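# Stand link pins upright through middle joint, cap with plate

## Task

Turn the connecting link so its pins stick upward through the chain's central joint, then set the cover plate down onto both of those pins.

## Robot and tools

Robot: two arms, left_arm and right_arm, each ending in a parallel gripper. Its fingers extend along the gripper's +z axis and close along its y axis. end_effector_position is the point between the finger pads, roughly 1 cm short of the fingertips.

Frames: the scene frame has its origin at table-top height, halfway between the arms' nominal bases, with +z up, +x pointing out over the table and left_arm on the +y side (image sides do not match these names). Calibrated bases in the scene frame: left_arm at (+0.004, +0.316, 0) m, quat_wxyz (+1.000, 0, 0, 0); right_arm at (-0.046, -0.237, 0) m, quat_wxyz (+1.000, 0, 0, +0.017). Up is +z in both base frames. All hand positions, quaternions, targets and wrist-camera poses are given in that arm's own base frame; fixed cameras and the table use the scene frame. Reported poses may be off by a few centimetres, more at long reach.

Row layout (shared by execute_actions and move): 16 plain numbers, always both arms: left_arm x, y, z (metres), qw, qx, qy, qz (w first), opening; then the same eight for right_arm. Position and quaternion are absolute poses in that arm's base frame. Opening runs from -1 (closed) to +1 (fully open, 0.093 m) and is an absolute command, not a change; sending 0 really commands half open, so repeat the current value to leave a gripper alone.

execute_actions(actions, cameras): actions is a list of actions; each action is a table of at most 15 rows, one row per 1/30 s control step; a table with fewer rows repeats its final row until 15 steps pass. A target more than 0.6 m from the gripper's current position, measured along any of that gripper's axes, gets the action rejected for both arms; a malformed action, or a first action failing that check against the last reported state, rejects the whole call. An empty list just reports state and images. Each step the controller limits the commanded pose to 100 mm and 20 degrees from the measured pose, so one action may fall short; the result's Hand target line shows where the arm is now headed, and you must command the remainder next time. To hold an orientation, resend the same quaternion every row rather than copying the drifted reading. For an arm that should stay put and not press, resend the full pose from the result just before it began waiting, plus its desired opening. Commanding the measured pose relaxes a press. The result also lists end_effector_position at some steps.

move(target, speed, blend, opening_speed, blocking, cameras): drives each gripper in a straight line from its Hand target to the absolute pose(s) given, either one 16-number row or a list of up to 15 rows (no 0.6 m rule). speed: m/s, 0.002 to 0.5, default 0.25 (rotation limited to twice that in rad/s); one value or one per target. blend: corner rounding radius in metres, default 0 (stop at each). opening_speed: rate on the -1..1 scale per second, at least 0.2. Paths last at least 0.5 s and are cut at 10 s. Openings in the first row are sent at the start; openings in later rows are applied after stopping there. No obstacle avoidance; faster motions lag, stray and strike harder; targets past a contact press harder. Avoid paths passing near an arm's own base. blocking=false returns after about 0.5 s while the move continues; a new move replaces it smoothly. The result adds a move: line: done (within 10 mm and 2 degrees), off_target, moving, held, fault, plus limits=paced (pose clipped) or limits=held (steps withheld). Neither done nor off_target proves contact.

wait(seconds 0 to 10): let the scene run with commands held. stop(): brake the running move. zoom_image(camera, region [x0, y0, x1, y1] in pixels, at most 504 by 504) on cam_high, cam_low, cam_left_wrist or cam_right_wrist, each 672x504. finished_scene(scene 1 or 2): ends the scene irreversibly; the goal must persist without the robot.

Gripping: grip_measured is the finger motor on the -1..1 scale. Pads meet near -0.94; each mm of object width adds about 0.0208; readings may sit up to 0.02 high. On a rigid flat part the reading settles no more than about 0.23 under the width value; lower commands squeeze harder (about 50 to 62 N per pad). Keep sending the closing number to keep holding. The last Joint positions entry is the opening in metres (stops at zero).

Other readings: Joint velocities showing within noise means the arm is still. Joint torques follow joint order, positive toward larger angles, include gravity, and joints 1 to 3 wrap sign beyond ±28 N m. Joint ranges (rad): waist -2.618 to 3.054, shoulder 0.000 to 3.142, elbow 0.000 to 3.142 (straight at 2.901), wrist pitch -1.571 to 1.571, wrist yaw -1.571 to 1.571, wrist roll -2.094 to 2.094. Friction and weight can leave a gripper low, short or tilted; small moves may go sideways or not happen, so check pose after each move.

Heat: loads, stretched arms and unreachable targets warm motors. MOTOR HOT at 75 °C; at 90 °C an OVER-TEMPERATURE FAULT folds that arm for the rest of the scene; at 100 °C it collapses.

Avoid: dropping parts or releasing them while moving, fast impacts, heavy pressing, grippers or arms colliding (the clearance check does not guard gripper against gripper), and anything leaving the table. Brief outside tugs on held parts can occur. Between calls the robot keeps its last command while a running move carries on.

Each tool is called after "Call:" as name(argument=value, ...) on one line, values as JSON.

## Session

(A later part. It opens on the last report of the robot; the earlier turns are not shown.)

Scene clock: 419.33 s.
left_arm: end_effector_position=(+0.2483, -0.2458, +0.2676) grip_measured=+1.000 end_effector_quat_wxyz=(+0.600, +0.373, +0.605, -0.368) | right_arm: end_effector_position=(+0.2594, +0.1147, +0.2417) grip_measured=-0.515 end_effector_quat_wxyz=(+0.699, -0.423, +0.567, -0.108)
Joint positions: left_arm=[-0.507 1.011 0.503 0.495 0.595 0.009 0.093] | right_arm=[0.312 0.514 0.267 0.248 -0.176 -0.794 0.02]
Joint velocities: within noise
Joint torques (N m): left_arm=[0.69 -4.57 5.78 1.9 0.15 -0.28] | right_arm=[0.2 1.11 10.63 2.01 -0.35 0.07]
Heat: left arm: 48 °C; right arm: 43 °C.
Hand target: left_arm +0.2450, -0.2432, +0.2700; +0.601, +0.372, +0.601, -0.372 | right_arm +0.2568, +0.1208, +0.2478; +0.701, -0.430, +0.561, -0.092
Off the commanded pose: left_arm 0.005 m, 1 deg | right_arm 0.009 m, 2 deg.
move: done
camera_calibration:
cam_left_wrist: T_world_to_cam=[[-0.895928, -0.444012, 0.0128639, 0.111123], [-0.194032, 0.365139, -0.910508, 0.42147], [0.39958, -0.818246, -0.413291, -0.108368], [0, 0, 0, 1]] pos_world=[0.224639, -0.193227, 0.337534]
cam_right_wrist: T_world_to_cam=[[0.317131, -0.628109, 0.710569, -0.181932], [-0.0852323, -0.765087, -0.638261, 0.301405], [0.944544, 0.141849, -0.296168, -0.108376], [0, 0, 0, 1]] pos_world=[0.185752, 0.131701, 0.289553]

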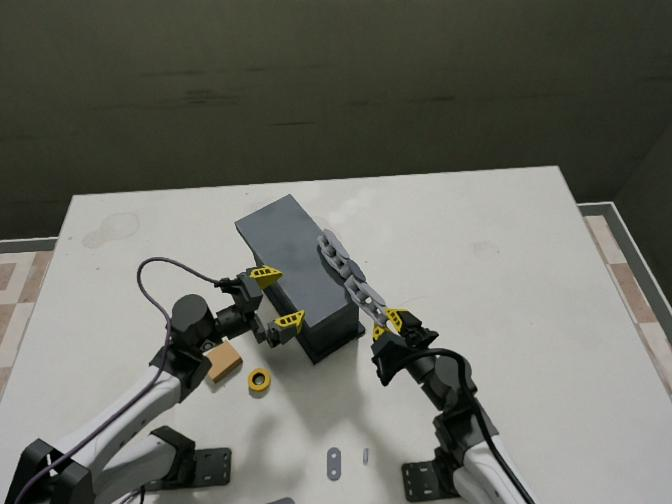

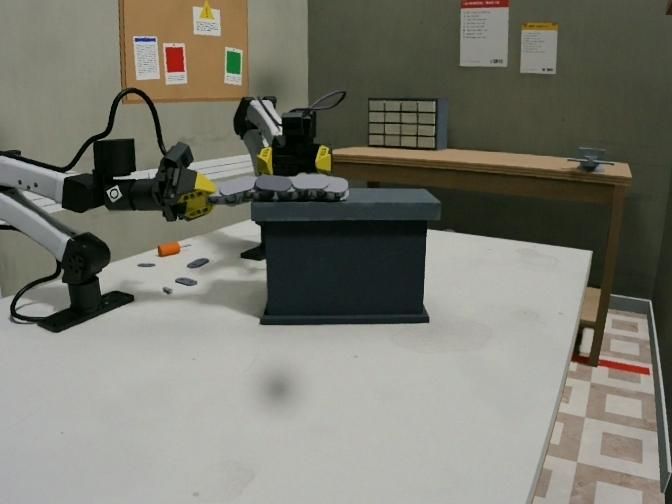

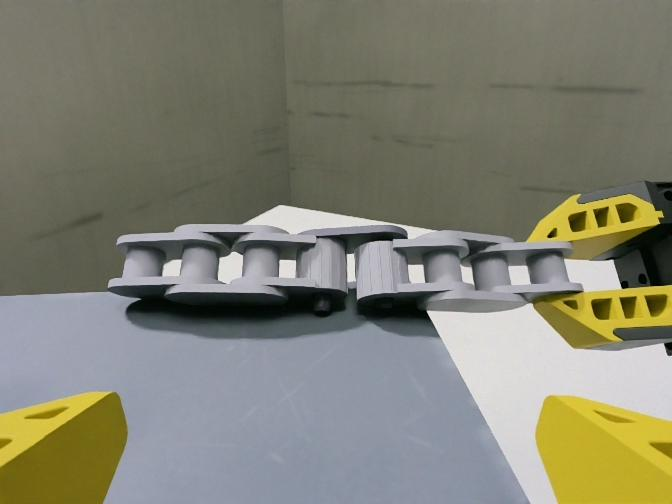

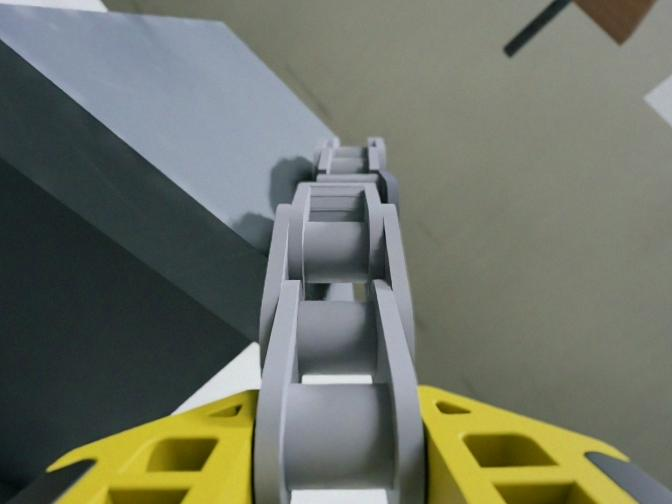

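Call:
move(target=[[0.245,-0.243,0.27,0.6013,0.3721,0.6013,-0.3721,1,0.257,0.121,0.25,0.683,-0.183,0.683,0.183,-0.7]], speed=0.12)

Call:
zoom_image(camera="cam_left_wrist", region=[90, 180, 590, 420])

Scene clock: 428.90 s.
left_arm: end_effector_position=(+0.2483, -0.2458, +0.2676) grip_measured=+1.000 end_effector_quat_wxyz=(+0.600, +0.373, +0.605, -0.368) | right_arm: end_effector_position=(+0.2587, +0.1154, +0.2289) grip_measured=-0.515 end_effector_quat_wxyz=(+0.668, -0.177, +0.703, +0.168)
Joint positions: left_arm=[-0.507 1.011 0.503 0.495 0.595 0.009 0.093] | right_arm=[0.312 0.514 0.267 0.194 -0.181 -0.009 0.02]
Joint velocities: within noise
Joint torques (N m): left_arm=[0.69 -4.59 5.78 1.9 0.15 -0.27] | right_arm=[0.01 0.66 11.34 2.43 -0.31 0.07]
Heat: left arm: 48 °C; right arm: 45 °C.
Hand target: left_arm +0.2450, -0.2432, +0.2700; +0.601, +0.372, +0.601, -0.372 | right_arm +0.2561, +0.1204, +0.2496; +0.683, -0.183, +0.683, +0.183
Off the commanded pose: left_arm 0.005 m, 1 deg | right_arm 0.022 m, 3 deg.
move: off_target (right_arm)
camera_calibration:
cam_left_wrist: T_world_to_cam=[[-0.895928, -0.444012, 0.0128639, 0.111123], [-0.194032, 0.365139, -0.910508, 0.42147], [0.39958, -0.818246, -0.413291, -0.108368], [0, 0, 0, 1]] pos_world=[0.224639, -0.193227, 0.337534]
cam_right_wrist: T_world_to_cam=[[0.460979, -0.887404, -0.00354422, -0.0160627], [-0.428117, -0.218892, -0.876814, 0.373982], [0.777312, 0.40571, -0.480817, -0.0564839], [0, 0, 0, 1]] pos_world=[0.211418, 0.0905235, 0.300697]

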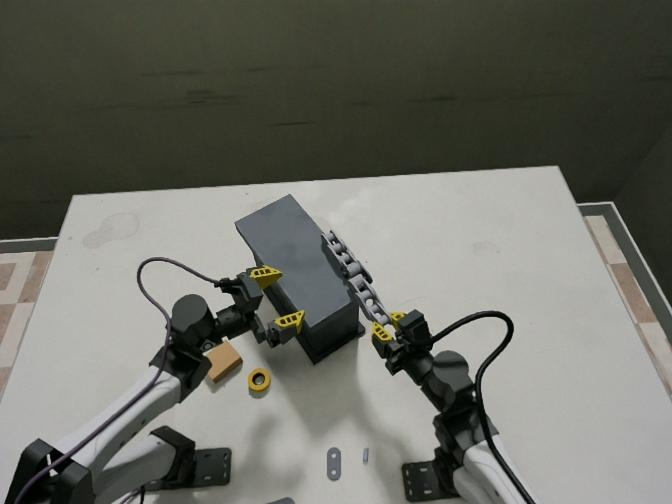

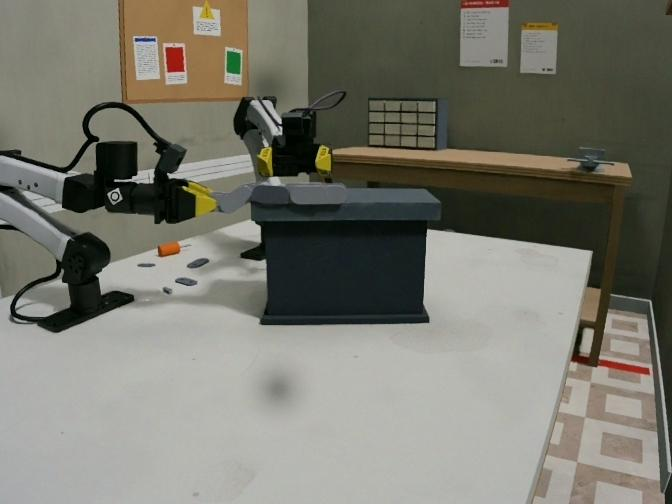

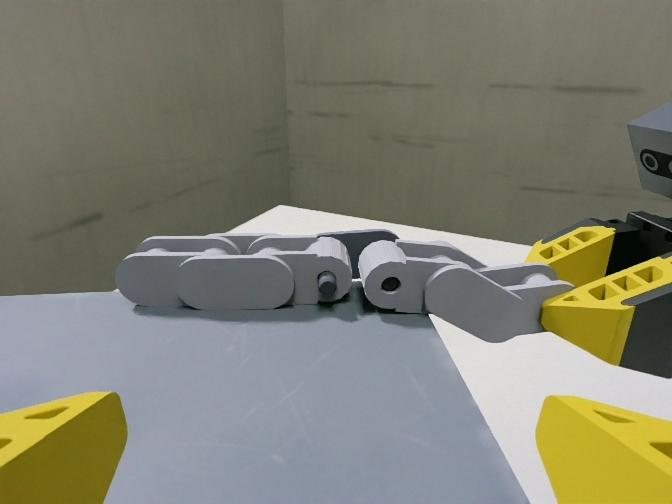

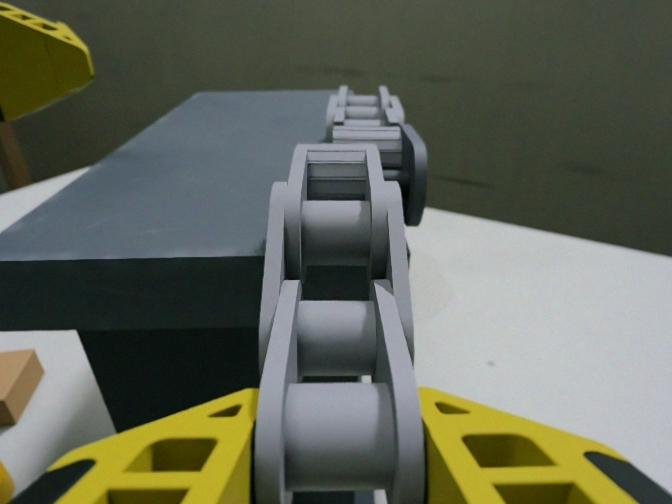

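Scaled by 1.008 from the camera's 672x504 image, which has a finer 960x720 frame.

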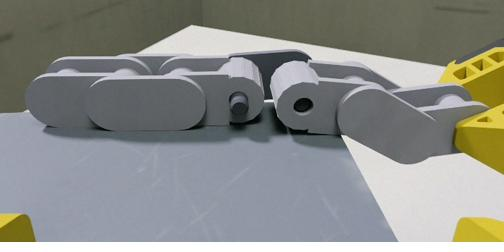

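Call:
zoom_image(camera="cam_right_wrist", region=[250, 60, 450, 240])

Call:
zoom_image(camera="cam_left_wrist", region=[280, 200, 480, 340])

Scaled by 2.520 from the camera's 672x504 image, which has a finer 960x720 frame.

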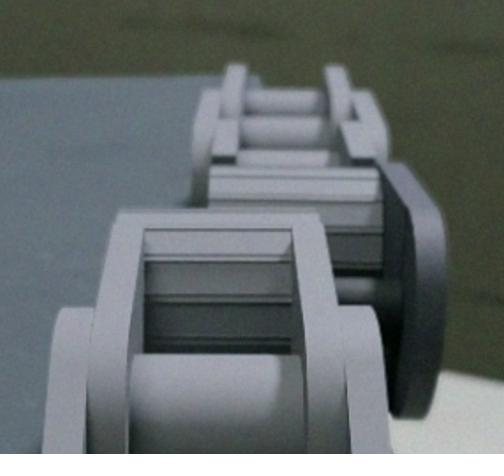

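Scaled by 2.520 from the camera's 672x504 image, which has a finer 960x720 frame.

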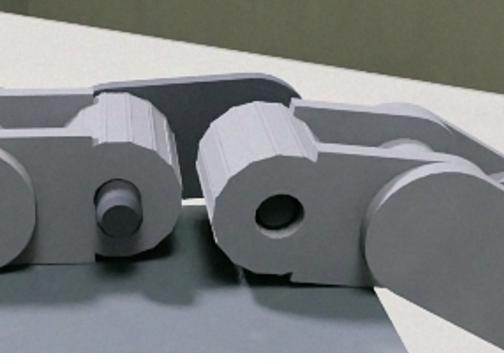

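Call:
move(target=[[0.245,-0.243,0.27,0.6013,0.3721,0.6013,-0.3721,1,0.257,0.125,0.262,0.683,-0.183,0.683,0.183,-0.7]], speed=0.1)

Call:
zoom_image(camera="cam_left_wrist", region=[90, 180, 590, 420])

Scene clock: 451.67 s.
left_arm: end_effector_position=(+0.2483, -0.2458, +0.2676) grip_measured=+1.000 end_effector_quat_wxyz=(+0.600, +0.373, +0.605, -0.368) | right_arm: end_effector_position=(+0.2572, +0.1203, +0.2343) grip_measured=-0.515 end_effector_quat_wxyz=(+0.659, -0.181, +0.709, +0.174)
Joint positions: left_arm=[-0.507 1.011 0.503 0.495 0.595 0.009 0.093] | right_arm=[0.338 0.521 0.308 0.14 -0.169 -0.004 0.02]
Joint velocities: within noise
Joint torques (N m): left_arm=[0.69 -4.57 5.78 1.9 0.14 -0.28] | right_arm=[0.42 0.57 11.69 2.61 -0.08 -0.02]
Heat: left arm: 48 °C; right arm: 50 °C.
Hand target: left_arm +0.2451, -0.2432, +0.2700; +0.601, +0.372, +0.601, -0.372 | right_arm +0.2553, +0.1240, +0.2615; +0.683, -0.183, +0.683, +0.183
Off the commanded pose: left_arm 0.005 m, 1 deg | right_arm 0.028 m, 4 deg.
move: off_target (right_arm)
camera_calibration:
cam_left_wrist: T_world_to_cam=[[-0.895928, -0.444012, 0.0128639, 0.111123], [-0.194032, 0.365139, -0.910508, 0.42147], [0.39958, -0.818246, -0.413291, -0.108368], [0, 0, 0, 1]] pos_world=[0.224639, -0.193227, 0.337534]
cam_right_wrist: T_world_to_cam=[[0.472408, -0.881316, -0.0105907, -0.0129576], [-0.443599, -0.227363, -0.866906, 0.381792], [0.76161, 0.414231, -0.498359, -0.0475799], [0, 0, 0, 1]] pos_world=[0.211721, 0.0950946, 0.307128]

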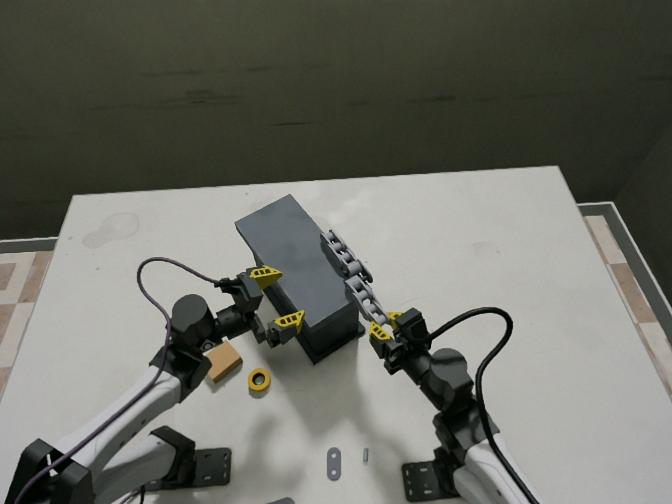

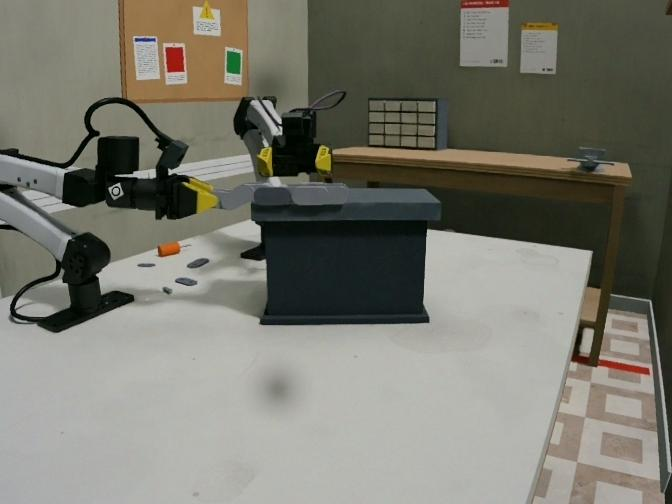

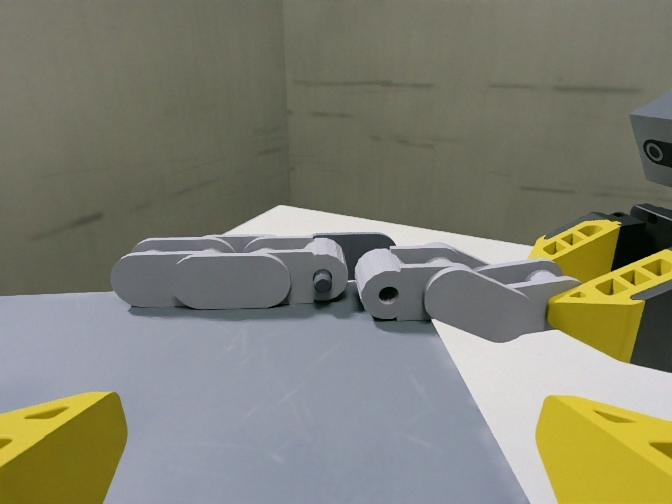

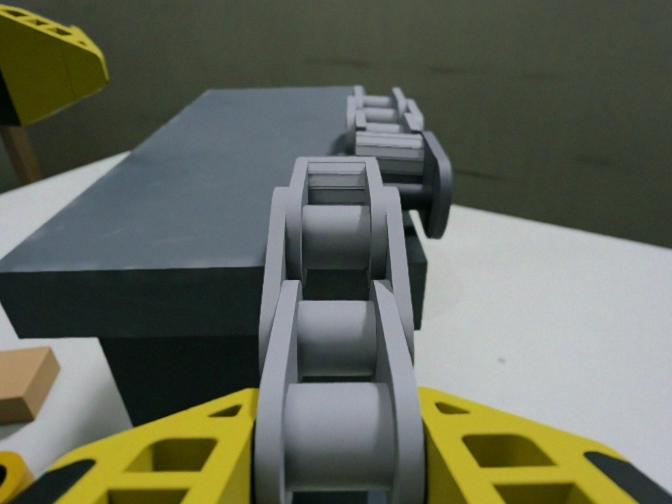

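Scaled by 1.008 from the camera's 672x504 image, which has a finer 960x720 frame.

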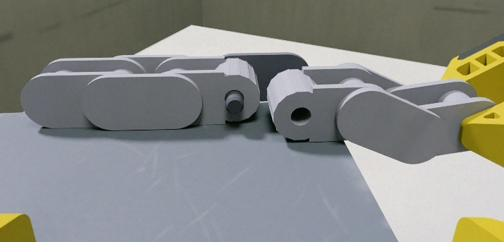

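Call:
zoom_image(camera="cam_right_wrist", region=[280, 60, 480, 260])

Call:
zoom_image(camera="cam_left_wrist", region=[290, 210, 450, 330])

Scaled by 2.520 from the camera's 672x504 image, which has a finer 960x720 frame.

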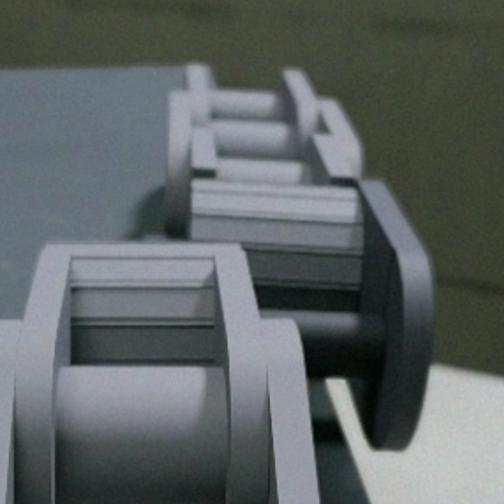

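Scaled by 3.150 from the camera's 672x504 image, which has a finer 960x720 frame.

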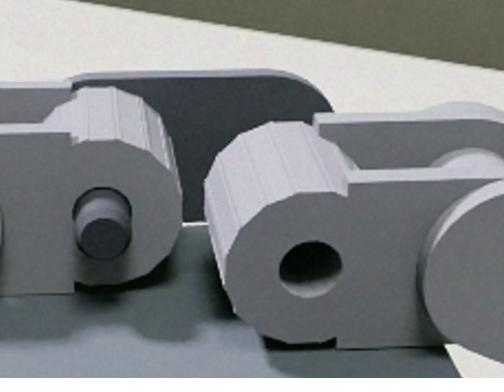

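Call:
move(target=[[0.245,-0.243,0.27,0.6013,0.3721,0.6013,-0.3721,1,0.257,0.121,0.268,0.7064,-0.1765,0.6587,0.1893,-0.7]], speed=0.1, cameras=["cam_left_wrist","cam_right_wrist"])

Call:
zoom_image(camera="cam_left_wrist", region=[90, 180, 590, 420])

Scene clock: 525.10 s.
left_arm: end_effector_position=(+0.2483, -0.2458, +0.2676) grip_measured=+1.000 end_effector_quat_wxyz=(+0.600, +0.373, +0.605, -0.368) | right_arm: end_effector_position=(+0.2580, +0.1196, +0.2527) grip_measured=-0.515 end_effector_quat_wxyz=(+0.685, -0.175, +0.684, +0.180)
Joint positions: left_arm=[-0.507 1.011 0.503 0.495 0.595 0.009 0.093] | right_arm=[0.327 0.521 0.308 0.216 -0.182 0.007 0.02]
Joint velocities: within noise
Joint torques (N m): left_arm=[0.7 -4.57 5.79 1.9 0.15 -0.28] | right_arm=[-0.85 0.43 8.01 2.98 -0.3 0.03]
Heat: left arm: 48 °C; right arm: 52 °C.
Hand target: left_arm +0.2451, -0.2431, +0.2700; +0.601, +0.372, +0.601, -0.372 | right_arm +0.2562, +0.1206, +0.2679; +0.706, -0.177, +0.659, +0.188
Off the commanded pose: left_arm 0.005 m, 1 deg | right_arm 0.015 m, 4 deg.
move: off_target (right_arm)
camera_calibration:
cam_left_wrist: T_world_to_cam=[[-0.895928, -0.444012, 0.0128639, 0.111123], [-0.194032, 0.365139, -0.910508, 0.42147], [0.39958, -0.818246, -0.413291, -0.108368], [0, 0, 0, 1]] pos_world=[0.224639, -0.193227, 0.337534]
cam_right_wrist: T_world_to_cam=[[0.474434, -0.880231, -0.0102386, -0.0145162], [-0.384512, -0.196756, -0.901908, 0.387892], [0.791873, 0.431833, -0.431807, -0.0655069], [0, 0, 0, 1]] pos_world=[0.207909, 0.0918307, 0.321408]
Images, in order (width x height): cam_left_wrist 672x504, cam_right_wrist 672x504.

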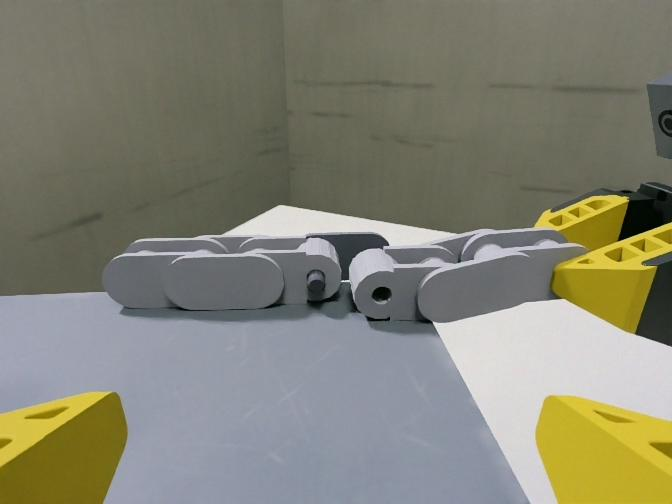

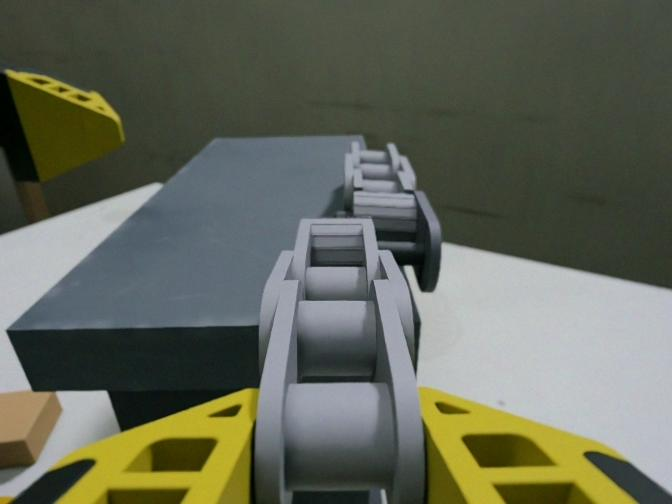

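Scaled by 1.008 from the camera's 672x504 image, which has a finer 960x720 frame.

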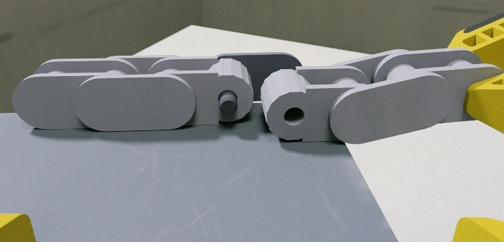

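Call:
move(target=[[0.245,-0.243,0.27,0.6013,0.3721,0.6013,-0.3721,1,0.264,0.109,0.265,0.7064,-0.1765,0.6587,0.1893,-0.7]], speed=0.06, cameras=["cam_left_wrist","cam_right_wrist"])

Call:
zoom_image(camera="cam_left_wrist", region=[90, 180, 590, 420])

Scene clock: 532.37 s.
left_arm: end_effector_position=(+0.2483, -0.2458, +0.2676) grip_measured=+1.000 end_effector_quat_wxyz=(+0.600, +0.373, +0.605, -0.368) | right_arm: end_effector_position=(+0.2641, +0.1095, +0.2523) grip_measured=-0.515 end_effector_quat_wxyz=(+0.687, -0.176, +0.679, +0.187)
Joint positions: left_arm=[-0.507 1.011 0.503 0.495 0.595 0.009 0.093] | right_arm=[0.216 0.547 0.298 0.265 -0.303 0.017 0.02]
Joint velocities: within noise
Joint torques (N m): left_arm=[0.7 -4.59 5.79 1.9 0.15 -0.28] | right_arm=[-0.9 0.43 8.09 2.83 -0.1 0.07]
Heat: left arm: 48 °C; right arm: 52 °C.
Hand target: left_arm +0.2451, -0.2431, +0.2700; +0.601, +0.372, +0.601, -0.372 | right_arm +0.2634, +0.1089, +0.2648; +0.706, -0.177, +0.659, +0.189
Off the commanded pose: left_arm 0.005 m, 1 deg | right_arm 0.013 m, 3 deg.
move: off_target (right_arm)
camera_calibration:
cam_left_wrist: T_world_to_cam=[[-0.895928, -0.444012, 0.0128639, 0.111123], [-0.194032, 0.365139, -0.910508, 0.42147], [0.39958, -0.818246, -0.413291, -0.108368], [0, 0, 0, 1]] pos_world=[0.224639, -0.193227, 0.337534]
cam_right_wrist: T_world_to_cam=[[0.484316, -0.87475, -0.015799, -0.0280836], [-0.37536, -0.191443, -0.906893, 0.386129], [0.79028, 0.445153, -0.421065, -0.0698864], [0, 0, 0, 1]] pos_world=[0.213769, 0.0804657, 0.320308]
Images, in order (width x height): cam_left_wrist 672x504, cam_right_wrist 672x504.

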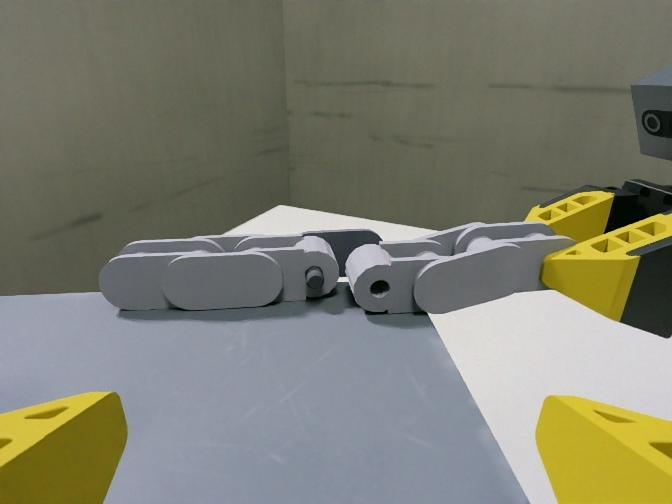

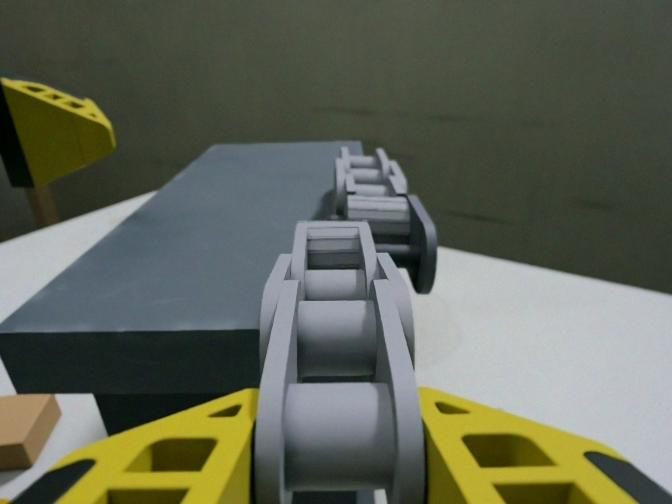

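Scaled by 1.008 from the camera's 672x504 image, which has a finer 960x720 frame.

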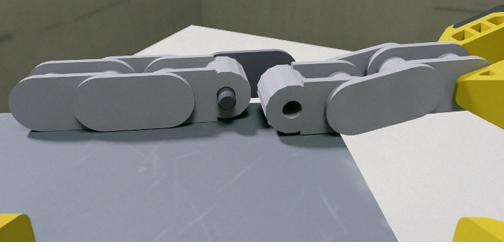

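Call:
move(target=[[0.22,-0.22,0.36,0.5,0.3,0.76,-0.28,1,0.264,0.109,0.265,0.7064,-0.1765,0.6587,0.1893,-0.7],[0.285,-0.365,0.345,0,-0.2672,0.9636,0,1,0.264,0.109,0.265,0.7064,-0.1765,0.6587,0.1893,-0.7]], speed=0.25)

Scene clock: 574.07 s.
left_arm: end_effector_position=(+0.2815, -0.3627, +0.3413) grip_measured=+1.000 end_effector_quat_wxyz=(+0.145, -0.236, +0.919, -0.280) | right_arm: end_effector_position=(+0.2641, +0.1095, +0.2524) grip_measured=-0.515 end_effector_quat_wxyz=(+0.688, -0.176, +0.679, +0.187)
Joint positions: left_arm=[-0.93 2.104 2.746 -1.573 -0.052 -1.415 0.093] | right_arm=[0.216 0.547 0.298 0.266 -0.304 0.018 0.02]
Joint velocities: within noise
Joint torques (N m): left_arm=[0.7 -8.65 6.71 1.46 0.05 -0.2] | right_arm=[-0.87 0.59 7.99 2.88 -0.11 0.01]
Heat: left arm: 47 °C; right arm: 51 °C.
Hand target: left_arm +0.2847, -0.3646, +0.3444; +0.141, -0.241, +0.915, -0.291 | right_arm +0.2635, +0.1089, +0.2649; +0.706, -0.177, +0.659, +0.189
Off the commanded pose: left_arm 0.006 m, 37 deg; orientation clipped | right_arm 0.013 m, 3 deg.
joint read past its limit (left arm) — joint 4 (wrist pitch), lower limit.
joint sent to its limit (left arm) — joint 4 (wrist pitch), lower limit. The joint targets are off in orientation, not in position.
move: off_target (left_arm, right_arm); limits=paced
camera_calibration:
cam_left_wrist: T_world_to_cam=[[0.361033, -0.720527, 0.592028, -0.563738], [-0.932153, -0.297429, 0.206463, 0.123908], [0.0273243, -0.6264, -0.779023, 0.112376], [0, 0, 0, 1]] pos_world=[0.315958, -0.298942, 0.39571]
cam_right_wrist: T_world_to_cam=[[0.484332, -0.874732, -0.016338, -0.0279944], [-0.375024, -0.190704, -0.907187, 0.38619], [0.79043, 0.445507, -0.420409, -0.0700402], [0, 0, 0, 1]] pos_world=[0.213751, 0.0803638, 0.320444]

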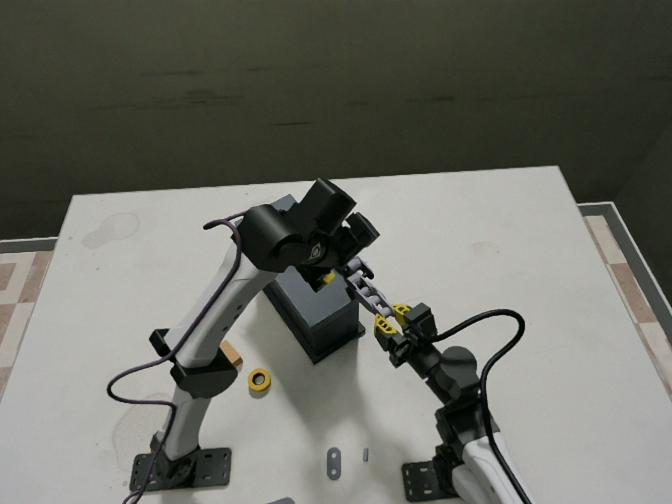

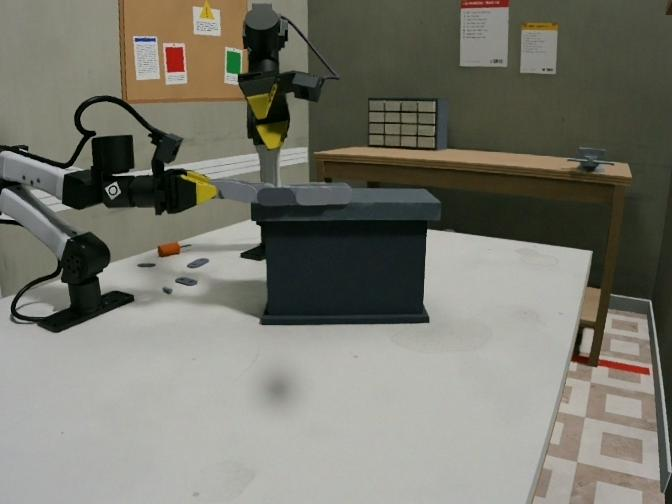

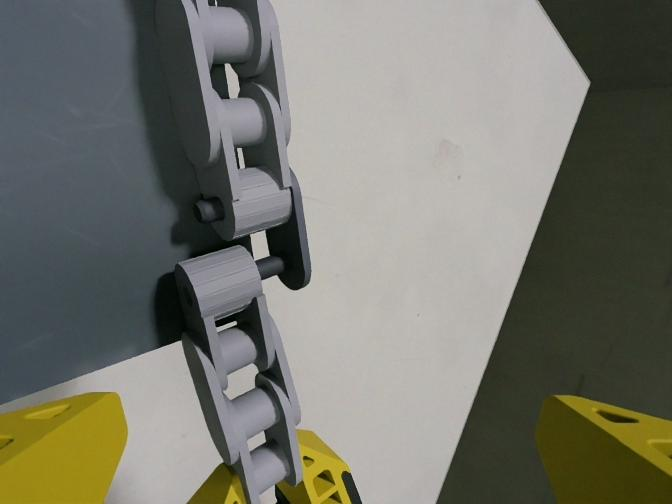

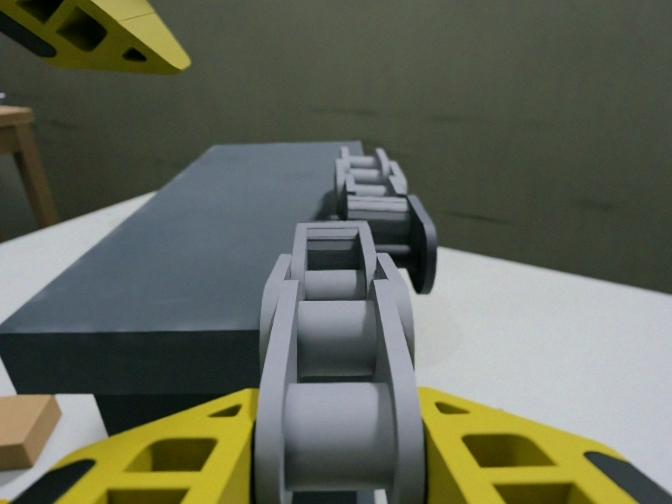

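Call:
move(target=[[0.2955,-0.372,0.295,0,-0.2672,0.9636,0,1,0.264,0.109,0.265,0.7064,-0.1765,0.6587,0.1893,-0.7]], speed=0.15)

Scene clock: 596.57 s.
left_arm: end_effector_position=(+0.2920, -0.3701, +0.3031) grip_measured=+1.000 end_effector_quat_wxyz=(+0.119, -0.246, +0.931, -0.241) | right_arm: end_effector_position=(+0.2641, +0.1095, +0.2524) grip_measured=-0.515 end_effector_quat_wxyz=(+0.688, -0.176, +0.679, +0.187)
Joint positions: left_arm=[-0.914 2.165 2.711 -1.573 -0.03 -1.422 0.093] | right_arm=[0.216 0.547 0.298 0.266 -0.304 0.018 0.02]
Joint velocities: within noise
Joint torques (N m): left_arm=[0.72 -9.26 4.01 1.32 0.04 -0.23] | right_arm=[-0.92 0.43 7.83 2.86 -0.09 0.06]
Heat: left arm: 45 °C; right arm: 51 °C.
Hand target: left_arm +0.2952, -0.3716, +0.2944; +0.109, -0.252, +0.932, -0.235 | right_arm +0.2635, +0.1089, +0.2649; +0.706, -0.177, +0.659, +0.189
Off the commanded pose: left_arm 0.009 m, 31 deg; orientation clipped | right_arm 0.013 m, 3 deg.
joint read past its limit (left arm) — joint 4 (wrist pitch), lower limit.
joint sent to its limit (left arm) — joint 4 (wrist pitch), lower limit. The joint targets are off in orientation, not in position.
move: off_target (left_arm, right_arm); limits=paced
camera_calibration:
cam_left_wrist: T_world_to_cam=[[0.410673, -0.751626, 0.516144, -0.553311], [-0.911387, -0.32173, 0.256637, 0.109093], [-0.0268361, -0.575802, -0.817149, 0.123782], [0, 0, 0, 1]] pos_world=[0.329978, -0.309511, 0.35874]
cam_right_wrist: T_world_to_cam=[[0.484332, -0.874732, -0.016338, -0.0279944], [-0.375024, -0.190704, -0.907187, 0.38619], [0.79043, 0.445507, -0.420409, -0.0700402], [0, 0, 0, 1]] pos_world=[0.213751, 0.0803638, 0.320444]

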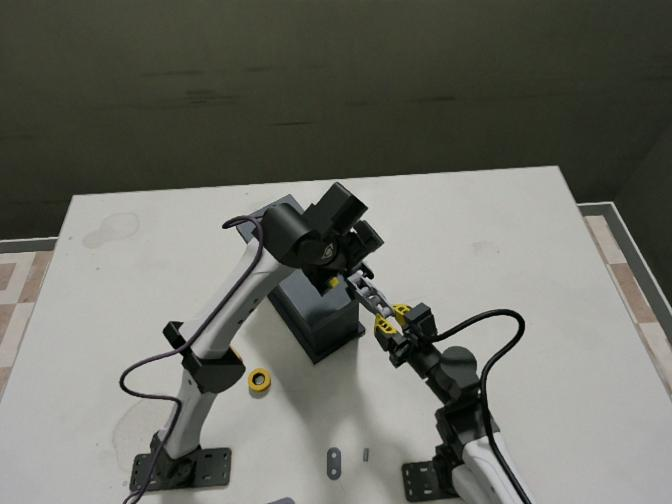

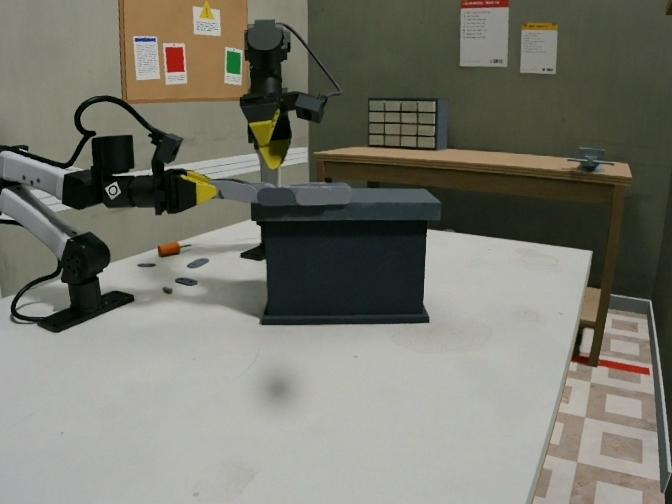

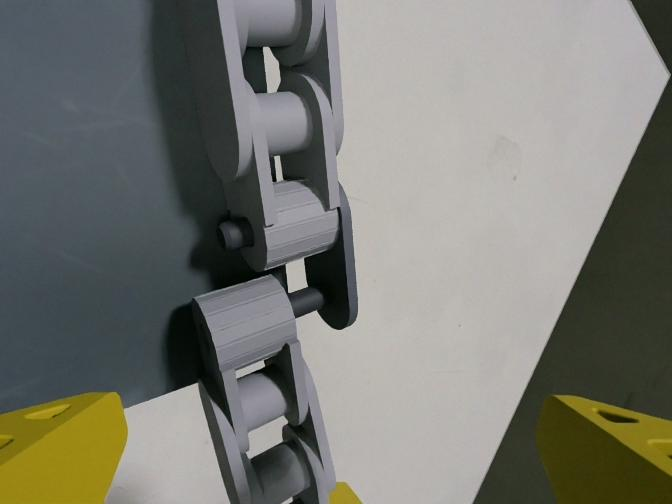

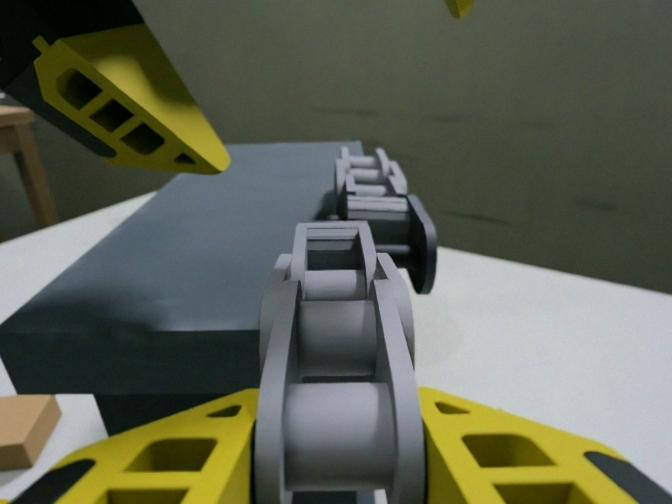

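Call:
move(target=[[0.297,-0.370,0.295,0.0556,-0.2613,0.9425,-0.2004,1,0.264,0.109,0.265,0.7286,-0.2882,0.6181,0.0638,-0.7]], speed=0.12, cameras=["cam_left_wrist","cam_right_wrist"])

Scene clock: 622.07 s.
left_arm: end_effector_position=(+0.2940, -0.3685, +0.3032) grip_measured=+1.000 end_effector_quat_wxyz=(+0.087, -0.252, +0.929, -0.255) | right_arm: end_effector_position=(+0.2629, +0.1115, +0.2526) grip_measured=-0.515 end_effector_quat_wxyz=(+0.709, -0.288, +0.639, +0.078)
Joint positions: left_arm=[-0.88 2.165 2.711 -1.573 0.049 -1.424 0.093] | right_arm=[0.216 0.547 0.298 0.267 -0.317 -0.308 0.02]
Joint velocities: within noise
Joint torques (N m): left_arm=[0.66 -9.47 3.7 1.32 0.12 -0.23] | right_arm=[-1.05 0.53 7.98 2.84 0.01 -0.16]
Heat: left arm: 43 °C; right arm: 52 °C.
Hand target: left_arm +0.2967, -0.3697, +0.2945; +0.077, -0.259, +0.930, -0.248 | right_arm +0.2634, +0.1089, +0.2650; +0.728, -0.288, +0.619, +0.063
Off the commanded pose: left_arm 0.009 m, 7 deg | right_arm 0.013 m, 4 deg.
joint read past its limit (left arm) — joint 4 (wrist pitch), lower limit.
joint sent to its limit (left arm) — joint 4 (wrist pitch), lower limit. The joint targets are off in orientation, not in position.
move: off_target (left_arm, right_arm)
camera_calibration:
cam_left_wrist: T_world_to_cam=[[0.434367, -0.731699, 0.525302, -0.555373], [-0.897715, -0.303943, 0.318946, 0.0950605], [-0.073711, -0.610111, -0.78888, 0.117423], [0, 0, 0, 1]] pos_world=[0.335228, -0.305832, 0.354052]
cam_right_wrist: T_world_to_cam=[[0.467567, -0.829722, 0.304865, -0.107424], [-0.225176, -0.445307, -0.866601, 0.365014], [0.854796, 0.336546, -0.395045, -0.0811251], [0, 0, 0, 1]] pos_world=[0.201766, 0.100713, 0.317024]
Images, in order (width x height): cam_left_wrist 672x504, cam_right_wrist 672x504.

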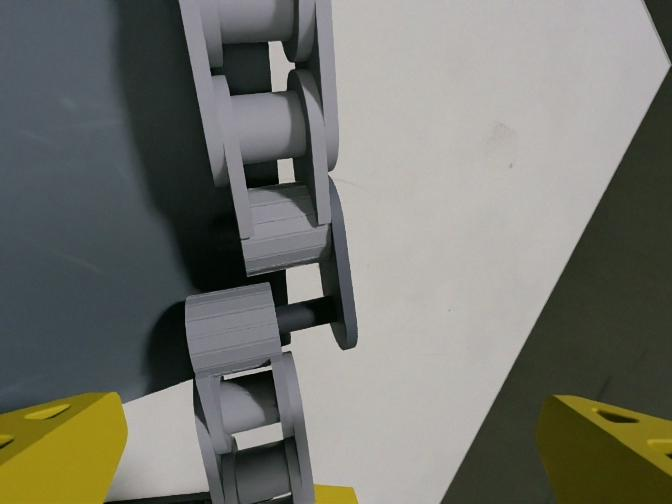

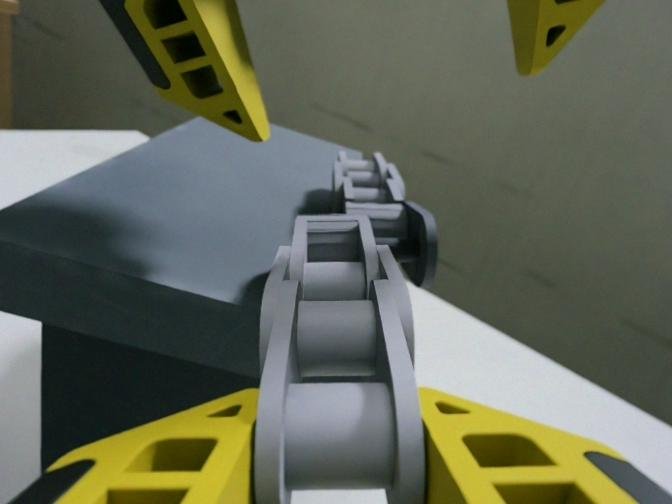

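Call:
move(target=[[0.295,-0.371,0.247,0.0556,-0.2613,0.9425,-0.2004,1,0.264,0.109,0.265,0.7286,-0.2882,0.6181,0.0638,-0.7]], speed=0.1)

Scene clock: 633.97 s.
left_arm: end_effector_position=(+0.2931, -0.3677, +0.2474) grip_measured=+1.000 end_effector_quat_wxyz=(+0.058, -0.259, +0.945, -0.190) | right_arm: end_effector_position=(+0.2629, +0.1115, +0.2526) grip_measured=-0.515 end_effector_quat_wxyz=(+0.709, -0.289, +0.639, +0.078)
Joint positions: left_arm=[-0.88 2.15 2.481 -1.505 0.05 -1.424 0.093] | right_arm=[0.216 0.547 0.298 0.267 -0.318 -0.309 0.02]
Joint velocities: within noise
Joint torques (N m): left_arm=[0.12 -12.1 3.1 1.38 0.09 -0.22] | right_arm=[-0.98 0.44 7.83 2.84 0.01 -0.12]
Heat: left arm: 43 °C; right arm: 52 °C.
Hand target: left_arm +0.2950, -0.3710, +0.2470; +0.055, -0.261, +0.943, -0.199 | right_arm +0.2634, +0.1089, +0.2650; +0.728, -0.288, +0.619, +0.064
Off the commanded pose: left_arm 0.004 m, 1 deg | right_arm 0.013 m, 4 deg.
move: off_target (right_arm)
camera_calibration:
cam_left_wrist: T_world_to_cam=[[0.477794, -0.783593, 0.397107, -0.525195], [-0.865428, -0.342255, 0.365917, 0.0771064], [-0.150818, -0.518501, -0.841671, 0.143187], [0, 0, 0, 1]] pos_world=[0.33926, -0.310907, 0.300861]
cam_right_wrist: T_world_to_cam=[[0.46769, -0.829249, 0.30596, -0.107725], [-0.224509, -0.446248, -0.86629, 0.364882], [0.854905, 0.336464, -0.39488, -0.081177], [0, 0, 0, 1]] pos_world=[0.2017, 0.10081, 0.316998]

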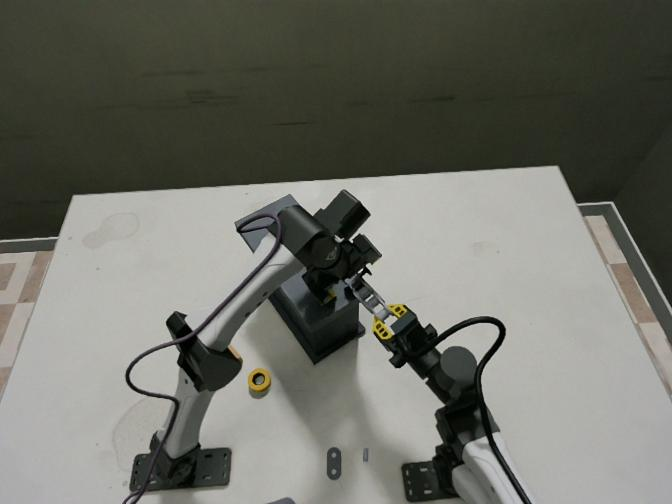

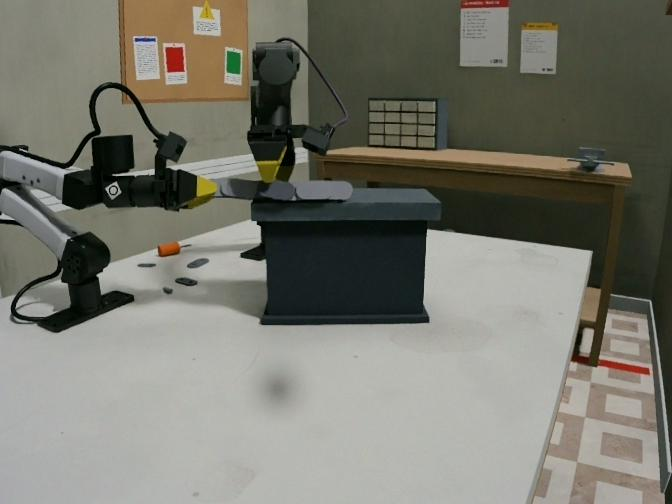

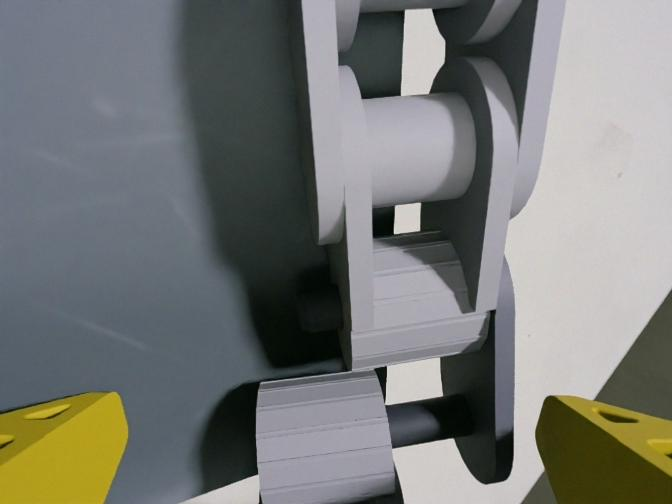

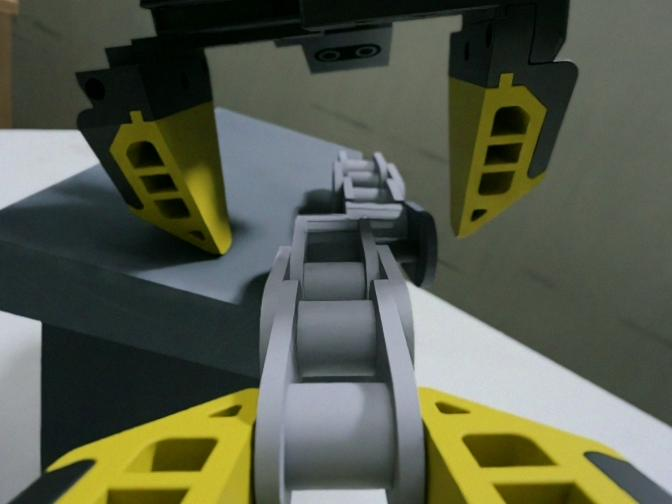

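Call:
move(target=[[0.294,-0.371,0.245,0.0556,-0.2613,0.9425,-0.2004,-0.05,0.264,0.109,0.265,0.7286,-0.2882,0.6181,0.0638,-0.7]], speed=0.1, opening_speed=0.6, cameras=["cam_left_wrist","cam_right_wrist"])

Scene clock: 645.77 s.
left_arm: end_effector_position=(+0.2980, -0.3738, +0.2438) grip_measured=-0.048 end_effector_quat_wxyz=(+0.062, -0.258, +0.943, -0.202) | right_arm: end_effector_position=(+0.2628, +0.1118, +0.2526) grip_measured=-0.515 end_effector_quat_wxyz=(+0.709, -0.291, +0.638, +0.077)
Joint positions: left_arm=[-0.88 2.137 2.43 -1.442 0.051 -1.426 0.043] | right_arm=[0.216 0.547 0.298 0.267 -0.319 -0.314 0.02]
Joint velocities: within noise
Joint torques (N m): left_arm=[-0.08 -12.57 4.34 0.99 0.07 -0.22] | right_arm=[-0.95 0.44 7.95 2.78 0.04 -0.14]
Heat: left arm: 44 °C; right arm: 53 °C.
Hand target: left_arm +0.2941, -0.3710, +0.2449; +0.056, -0.261, +0.943, -0.200 | right_arm +0.2634, +0.1089, +0.2650; +0.728, -0.288, +0.619, +0.064
Off the commanded pose: left_arm 0.005 m, 1 deg | right_arm 0.013 m, 4 deg.
move: off_target (right_arm)
camera_calibration:
cam_left_wrist: T_world_to_cam=[[0.472644, -0.774384, 0.420639, -0.531628], [-0.870506, -0.335945, 0.359666, 0.0859831], [-0.137207, -0.536163, -0.832888, 0.124869], [0, 0, 0, 1]] pos_world=[0.343253, -0.315848, 0.296701]
cam_right_wrist: T_world_to_cam=[[0.468171, -0.827349, 0.310338, -0.108924], [-0.221836, -0.450004, -0.865035, 0.364351], [0.855339, 0.33614, -0.394215, -0.081386], [0, 0, 0, 1]] pos_world=[0.201434, 0.101198, 0.316896]
Images, in order (width x height): cam_left_wrist 672x504, cam_right_wrist 672x504.

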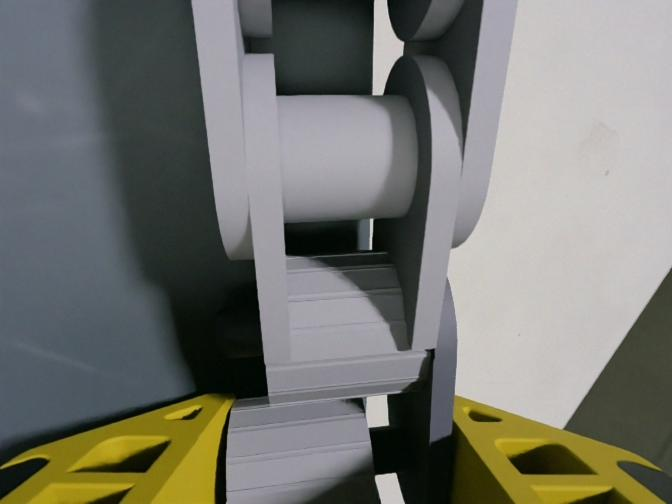

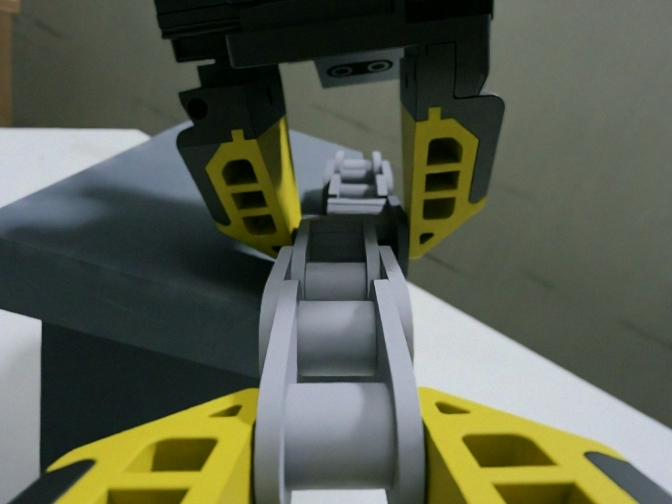

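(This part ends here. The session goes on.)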